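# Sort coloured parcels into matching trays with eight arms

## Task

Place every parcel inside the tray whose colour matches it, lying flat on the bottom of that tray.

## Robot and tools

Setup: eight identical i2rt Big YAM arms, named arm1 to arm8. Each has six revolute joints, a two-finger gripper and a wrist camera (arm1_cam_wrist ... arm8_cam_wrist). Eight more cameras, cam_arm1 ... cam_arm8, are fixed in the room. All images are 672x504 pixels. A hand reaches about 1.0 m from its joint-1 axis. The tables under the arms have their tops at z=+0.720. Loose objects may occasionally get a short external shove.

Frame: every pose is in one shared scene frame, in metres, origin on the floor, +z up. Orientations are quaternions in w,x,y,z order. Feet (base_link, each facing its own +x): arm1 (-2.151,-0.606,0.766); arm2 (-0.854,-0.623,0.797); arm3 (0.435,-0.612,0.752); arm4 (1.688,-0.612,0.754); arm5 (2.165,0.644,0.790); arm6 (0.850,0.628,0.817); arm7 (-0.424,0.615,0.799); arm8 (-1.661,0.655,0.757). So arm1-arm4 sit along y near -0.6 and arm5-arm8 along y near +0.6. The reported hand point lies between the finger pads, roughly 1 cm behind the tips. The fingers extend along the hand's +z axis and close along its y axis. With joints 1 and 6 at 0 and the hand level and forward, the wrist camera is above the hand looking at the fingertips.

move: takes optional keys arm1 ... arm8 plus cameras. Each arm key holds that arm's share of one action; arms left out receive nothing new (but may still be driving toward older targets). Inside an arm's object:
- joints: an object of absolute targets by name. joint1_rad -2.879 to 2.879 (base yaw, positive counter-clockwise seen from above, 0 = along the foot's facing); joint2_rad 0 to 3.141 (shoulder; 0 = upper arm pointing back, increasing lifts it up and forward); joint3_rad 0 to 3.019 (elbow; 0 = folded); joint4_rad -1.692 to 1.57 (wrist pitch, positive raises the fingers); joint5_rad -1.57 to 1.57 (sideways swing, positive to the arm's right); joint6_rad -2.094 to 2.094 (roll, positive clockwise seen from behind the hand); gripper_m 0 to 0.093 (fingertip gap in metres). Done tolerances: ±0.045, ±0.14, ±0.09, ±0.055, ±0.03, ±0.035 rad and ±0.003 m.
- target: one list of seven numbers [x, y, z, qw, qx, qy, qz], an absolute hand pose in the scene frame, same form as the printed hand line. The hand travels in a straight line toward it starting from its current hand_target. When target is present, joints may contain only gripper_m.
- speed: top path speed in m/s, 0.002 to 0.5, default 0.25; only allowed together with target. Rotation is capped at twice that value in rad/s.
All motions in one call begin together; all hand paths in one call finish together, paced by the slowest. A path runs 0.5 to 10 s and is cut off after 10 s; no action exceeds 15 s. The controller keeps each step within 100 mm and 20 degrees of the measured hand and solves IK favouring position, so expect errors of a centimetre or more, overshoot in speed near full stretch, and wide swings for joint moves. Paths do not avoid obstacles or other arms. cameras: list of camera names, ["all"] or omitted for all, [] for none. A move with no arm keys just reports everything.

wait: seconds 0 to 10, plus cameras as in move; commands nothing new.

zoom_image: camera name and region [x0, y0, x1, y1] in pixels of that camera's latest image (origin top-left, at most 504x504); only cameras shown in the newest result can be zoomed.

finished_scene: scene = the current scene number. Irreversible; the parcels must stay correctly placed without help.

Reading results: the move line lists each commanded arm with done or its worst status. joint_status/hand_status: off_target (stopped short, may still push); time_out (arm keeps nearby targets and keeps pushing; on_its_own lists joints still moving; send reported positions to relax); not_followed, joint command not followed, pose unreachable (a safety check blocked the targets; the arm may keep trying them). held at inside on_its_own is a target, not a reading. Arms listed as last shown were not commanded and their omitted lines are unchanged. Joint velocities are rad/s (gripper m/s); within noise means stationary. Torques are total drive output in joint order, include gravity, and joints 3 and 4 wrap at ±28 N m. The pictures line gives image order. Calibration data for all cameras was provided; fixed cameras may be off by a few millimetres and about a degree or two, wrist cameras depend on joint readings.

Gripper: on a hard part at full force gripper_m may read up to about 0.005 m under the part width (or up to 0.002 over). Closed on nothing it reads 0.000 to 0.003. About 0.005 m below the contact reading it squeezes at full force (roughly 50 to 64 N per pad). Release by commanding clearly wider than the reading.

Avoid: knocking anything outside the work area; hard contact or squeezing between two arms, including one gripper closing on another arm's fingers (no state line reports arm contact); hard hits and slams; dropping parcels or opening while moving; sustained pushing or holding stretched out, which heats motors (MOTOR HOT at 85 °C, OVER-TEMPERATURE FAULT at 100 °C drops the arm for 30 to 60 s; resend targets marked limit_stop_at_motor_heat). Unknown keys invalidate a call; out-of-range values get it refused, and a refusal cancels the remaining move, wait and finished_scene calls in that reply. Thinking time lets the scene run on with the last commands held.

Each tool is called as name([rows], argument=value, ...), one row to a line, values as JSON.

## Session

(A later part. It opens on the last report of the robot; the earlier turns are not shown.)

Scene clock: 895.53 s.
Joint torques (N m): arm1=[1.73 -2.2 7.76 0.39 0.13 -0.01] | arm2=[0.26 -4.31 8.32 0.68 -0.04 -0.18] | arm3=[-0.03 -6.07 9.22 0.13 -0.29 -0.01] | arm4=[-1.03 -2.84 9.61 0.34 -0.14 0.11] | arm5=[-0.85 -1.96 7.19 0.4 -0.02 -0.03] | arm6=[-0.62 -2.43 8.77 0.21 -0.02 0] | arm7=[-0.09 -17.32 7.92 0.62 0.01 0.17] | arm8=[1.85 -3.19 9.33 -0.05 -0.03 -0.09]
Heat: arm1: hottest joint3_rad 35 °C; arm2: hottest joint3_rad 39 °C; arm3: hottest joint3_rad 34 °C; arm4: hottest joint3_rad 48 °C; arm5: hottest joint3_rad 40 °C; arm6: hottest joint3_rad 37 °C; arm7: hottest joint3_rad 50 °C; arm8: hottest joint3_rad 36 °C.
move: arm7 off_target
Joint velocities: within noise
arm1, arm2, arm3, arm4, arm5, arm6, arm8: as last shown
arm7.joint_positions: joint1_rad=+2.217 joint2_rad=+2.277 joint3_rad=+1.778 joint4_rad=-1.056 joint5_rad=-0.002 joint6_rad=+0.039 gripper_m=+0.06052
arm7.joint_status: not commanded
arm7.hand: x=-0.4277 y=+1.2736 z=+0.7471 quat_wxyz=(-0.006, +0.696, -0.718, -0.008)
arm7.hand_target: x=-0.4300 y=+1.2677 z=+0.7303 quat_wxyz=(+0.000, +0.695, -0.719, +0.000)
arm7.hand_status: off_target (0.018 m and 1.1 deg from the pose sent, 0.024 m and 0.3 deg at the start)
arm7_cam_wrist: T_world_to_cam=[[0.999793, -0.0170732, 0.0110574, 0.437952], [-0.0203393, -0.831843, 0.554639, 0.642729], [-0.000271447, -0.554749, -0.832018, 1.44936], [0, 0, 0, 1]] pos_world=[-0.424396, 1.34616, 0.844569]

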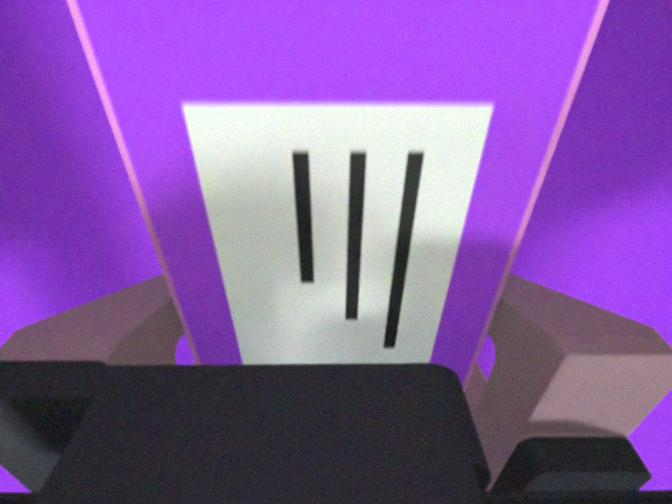

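move(arm7={"joints":{"gripper_m":0.08}}, cameras=[])

move(arm7={"target":[-0.430,1.270,0.89,0,-0.6947,0.7193,0],"speed":0.2}, cameras=[])

move(arm7={"joints":{"joint2_rad":0.9,"joint3_rad":1.1,"joint4_rad":-1.62}}, cameras=["cam_arm7","cam_arm1","cam_arm3","cam_arm4"])

zoom_image(camera="cam_arm7", region=[300, 10, 460, 170])

Scene clock: 904.93 s.
Joint torques (N m): arm1=[1.73 -2.43 7.77 0.29 0.14 0] | arm2=[0.26 -4.25 8.31 0.68 -0.03 -0.18] | arm3=[0.09 -6.12 9.22 0.13 -0.29 -0.01] | arm4=[-1.03 -2.84 9.59 0.34 -0.14 0.12] | arm5=[-0.97 -2.08 7.23 0.29 -0.05 -0.04] | arm6=[-0.62 -2.37 8.76 0.21 -0.01 0] | arm7=[-0.15 -17.38 7.84 0.58 0.03 0.17] | arm8=[2.08 -3.43 9.36 0.02 -0.02 -0.09]
Heat: arm1: hottest joint3_rad 35 °C; arm2: hottest joint3_rad 38 °C; arm3: hottest joint3_rad 34 °C; arm4: hottest joint3_rad 49 °C; arm5: hottest joint3_rad 40 °C; arm6: hottest joint3_rad 37 °C; arm7: hottest joint3_rad 50 °C; arm8: hottest joint3_rad 36 °C.
move: arm7 done
Joint velocities: within noise
arm1, arm2, arm3, arm4, arm5, arm6, arm8: as last shown
arm7.joint_positions: joint1_rad=+2.217 joint2_rad=+2.277 joint3_rad=+1.778 joint4_rad=-1.056 joint5_rad=-0.002 joint6_rad=+0.039 gripper_m=+0.07984
arm7.joint_status: all done
arm7.hand: x=-0.4277 y=+1.2736 z=+0.7471 quat_wxyz=(-0.006, +0.696, -0.718, -0.008)
arm7.hand_target: x=-0.4300 y=+1.2677 z=+0.7303 quat_wxyz=(+0.000, +0.695, -0.719, +0.000)
arm7.hand_status: not commanded

Scene clock: 906.57 s.
Joint torques (N m): arm1=[1.73 -2.2 7.76 0.29 0.11 0.01] | arm2=[0.21 -4.25 8.31 0.68 -0.04 -0.18] | arm3=[-0.03 -6.12 9.25 0.14 -0.29 -0.02] | arm4=[-1.03 -2.78 9.61 0.32 -0.14 0.11] | arm5=[-0.91 -2.2 7.2 0.35 -0.04 -0.03] | arm6=[-0.62 -2.43 8.76 0.2 -0.01 0] | arm7=[0.15 -17.85 14.65 -0.38 0.01 0.17] | arm8=[1.85 -3.43 9.46 -0.01 -0.01 -0.1]
Heat: arm1: hottest joint3_rad 35 °C; arm2: hottest joint3_rad 38 °C; arm3: hottest joint3_rad 34 °C; arm4: hottest joint3_rad 49 °C; arm5: hottest joint3_rad 40 °C; arm6: hottest joint3_rad 37 °C; arm7: hottest joint3_rad 50 °C; arm8: hottest joint3_rad 36 °C.
move: arm7 off_target
Joint velocities: within noise
arm1, arm3, arm4, arm5, arm6, arm8: as last shown
arm2.joint_positions: joint1_rad=-1.459 joint2_rad=+0.901 joint3_rad=+1.103 joint4_rad=-1.616 joint5_rad=+0.001 joint6_rad=-0.187 gripper_m=+0.08492
arm2.joint_status: not commanded
arm2.hand: x=-0.7218 y=-0.4082 z=+1.1010 quat_wxyz=(-0.072, +0.566, -0.820, -0.032)
arm2.hand_target: x=-0.7227 y=-0.4095 z=+1.0999 quat_wxyz=(-0.070, +0.572, -0.817, -0.030)
arm2.hand_status: not commanded
arm7.joint_positions: joint1_rad=+2.217 joint2_rad=+2.132 joint3_rad=+1.866 joint4_rad=-1.353 joint5_rad=-0.002 joint6_rad=+0.039 gripper_m=+0.07993
arm7.joint_status: not commanded
arm7.hand: x=-0.4275 y=+1.2524 z=+0.8701 quat_wxyz=(+0.016, +0.695, -0.718, +0.015)
arm7.hand_target: x=-0.4300 y=+1.2688 z=+0.8903 quat_wxyz=(+0.000, +0.695, -0.719, +0.000)
arm7.hand_status: off_target (0.027 m and 2.6 deg from the pose sent, 0.143 m and 1.1 deg at the start)

Scene clock: 908.47 s.
Joint torques (N m): arm1=[2.2 -2.14 7.76 0.43 0.14 0.01] | arm2=[0.26 -4.31 8.31 0.68 -0.04 -0.18] | arm3=[0.15 -6.07 9.22 0.12 -0.29 -0.02] | arm4=[-1.03 -2.78 9.59 0.32 -0.14 0.11] | arm5=[-1.14 -1.85 7.3 0.36 -0.01 -0.05] | arm6=[-0.62 -2.43 8.79 0.21 -0.01 0] | arm7=[-0.03 -3.55 9.14 0.17 0.01 0.19] | arm8=[2.14 -3.25 9.39 -0.05 -0.02 -0.1]
Heat: arm1: hottest joint3_rad 35 °C; arm2: hottest joint3_rad 38 °C; arm3: hottest joint3_rad 34 °C; arm4: hottest joint3_rad 49 °C; arm5: hottest joint3_rad 40 °C; arm6: hottest joint3_rad 37 °C; arm7: hottest joint3_rad 50 °C; arm8: hottest joint3_rad 36 °C.
move: arm7 done
Joint velocities: within noise
arm1, arm2, arm3, arm4, arm6: as last shown
arm5.joint_positions: joint1_rad=+1.577 joint2_rad=+0.902 joint3_rad=+1.096 joint4_rad=-1.613 joint5_rad=+0.000 joint6_rad=+0.093 gripper_m=+0.08988
arm5.joint_status: not commanded
arm5.hand: x=+2.0996 y=+0.3982 z=+1.0890 quat_wxyz=(+0.048, +0.817, +0.572, -0.054)
arm5.hand_target: x=+2.0997 y=+0.3997 z=+1.0908 quat_wxyz=(+0.047, +0.817, +0.572, -0.055)
arm5.hand_status: not commanded
arm7.joint_positions: joint1_rad=+2.217 joint2_rad=+0.902 joint3_rad=+1.114 joint4_rad=-1.613 joint5_rad=-0.002 joint6_rad=+0.039 gripper_m=+0.07993
arm7.joint_status: all done
arm7.hand: x=-0.4250 y=+0.8690 z=+1.1075 quat_wxyz=(-0.059, +0.693, -0.716, -0.063)
arm7.hand_target: x=-0.4257 y=+0.8650 z=+1.1021 quat_wxyz=(-0.053, +0.693, -0.717, -0.056)
arm7.hand_status: not commanded
arm8.joint_positions: joint1_rad=+0.303 joint2_rad=+0.906 joint3_rad=+1.107 joint4_rad=-1.616 joint5_rad=-0.002 joint6_rad=+0.054 gripper_m=+0.08993
arm8.joint_status: not commanded
arm8.hand: x=-1.7371 y=+0.4131 z=+1.0613 quat_wxyz=(-0.049, -0.819, -0.569, +0.061)
arm8.hand_target: x=-1.7362 y=+0.4162 z=+1.0598 quat_wxyz=(-0.046, -0.817, -0.572, +0.060)
arm8.hand_status: not commanded
pictures: cam_arm1, cam_arm3, cam_arm4, cam_arm7

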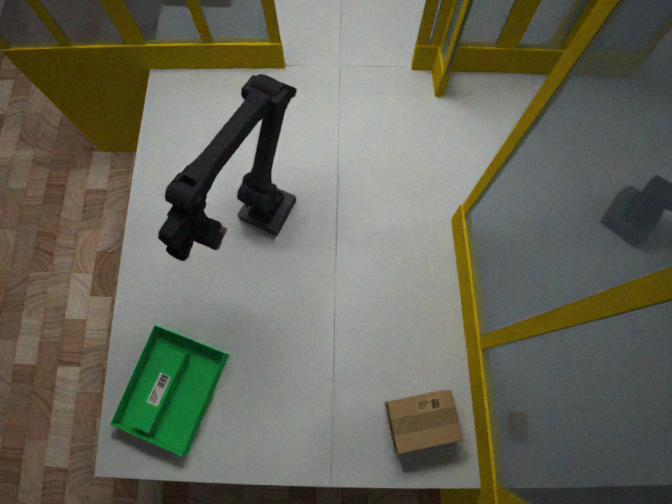

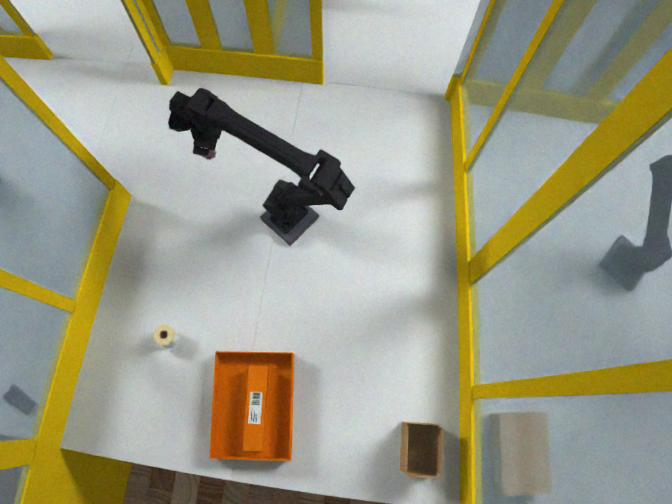

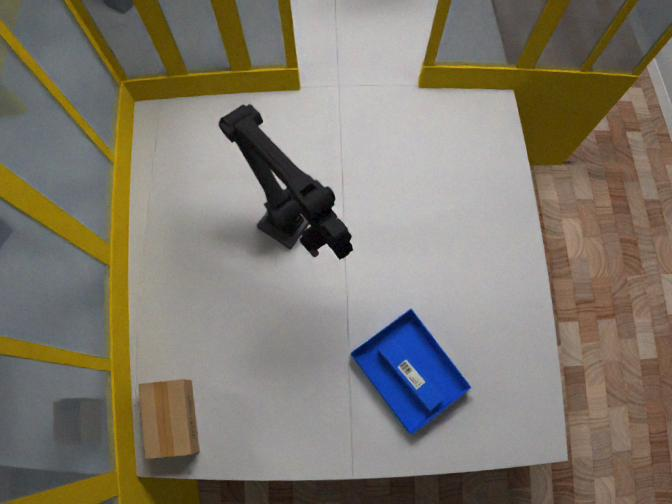

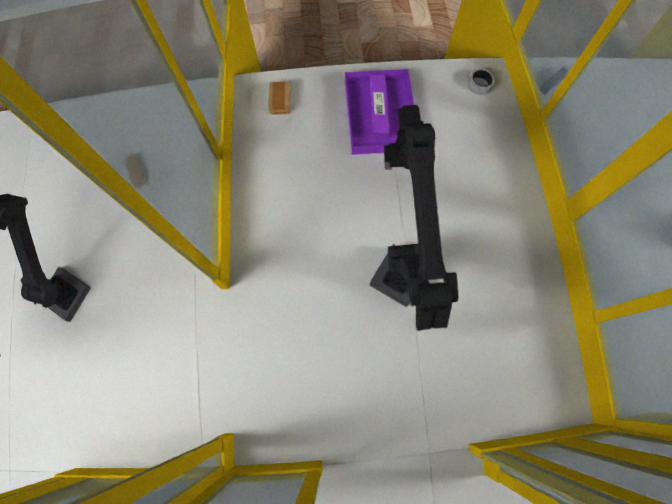

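Scaled by 3.150.

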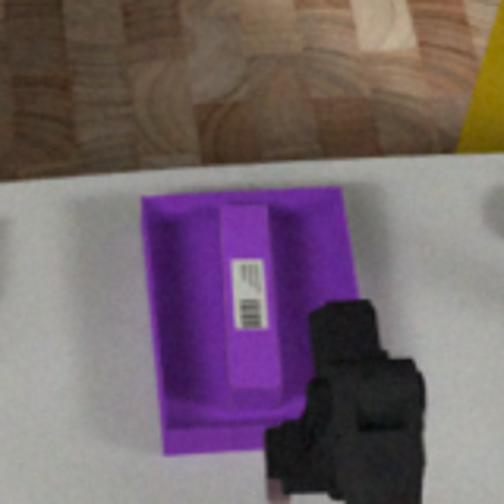

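finished_scene(scene=2)

The scene is finished: the task was done.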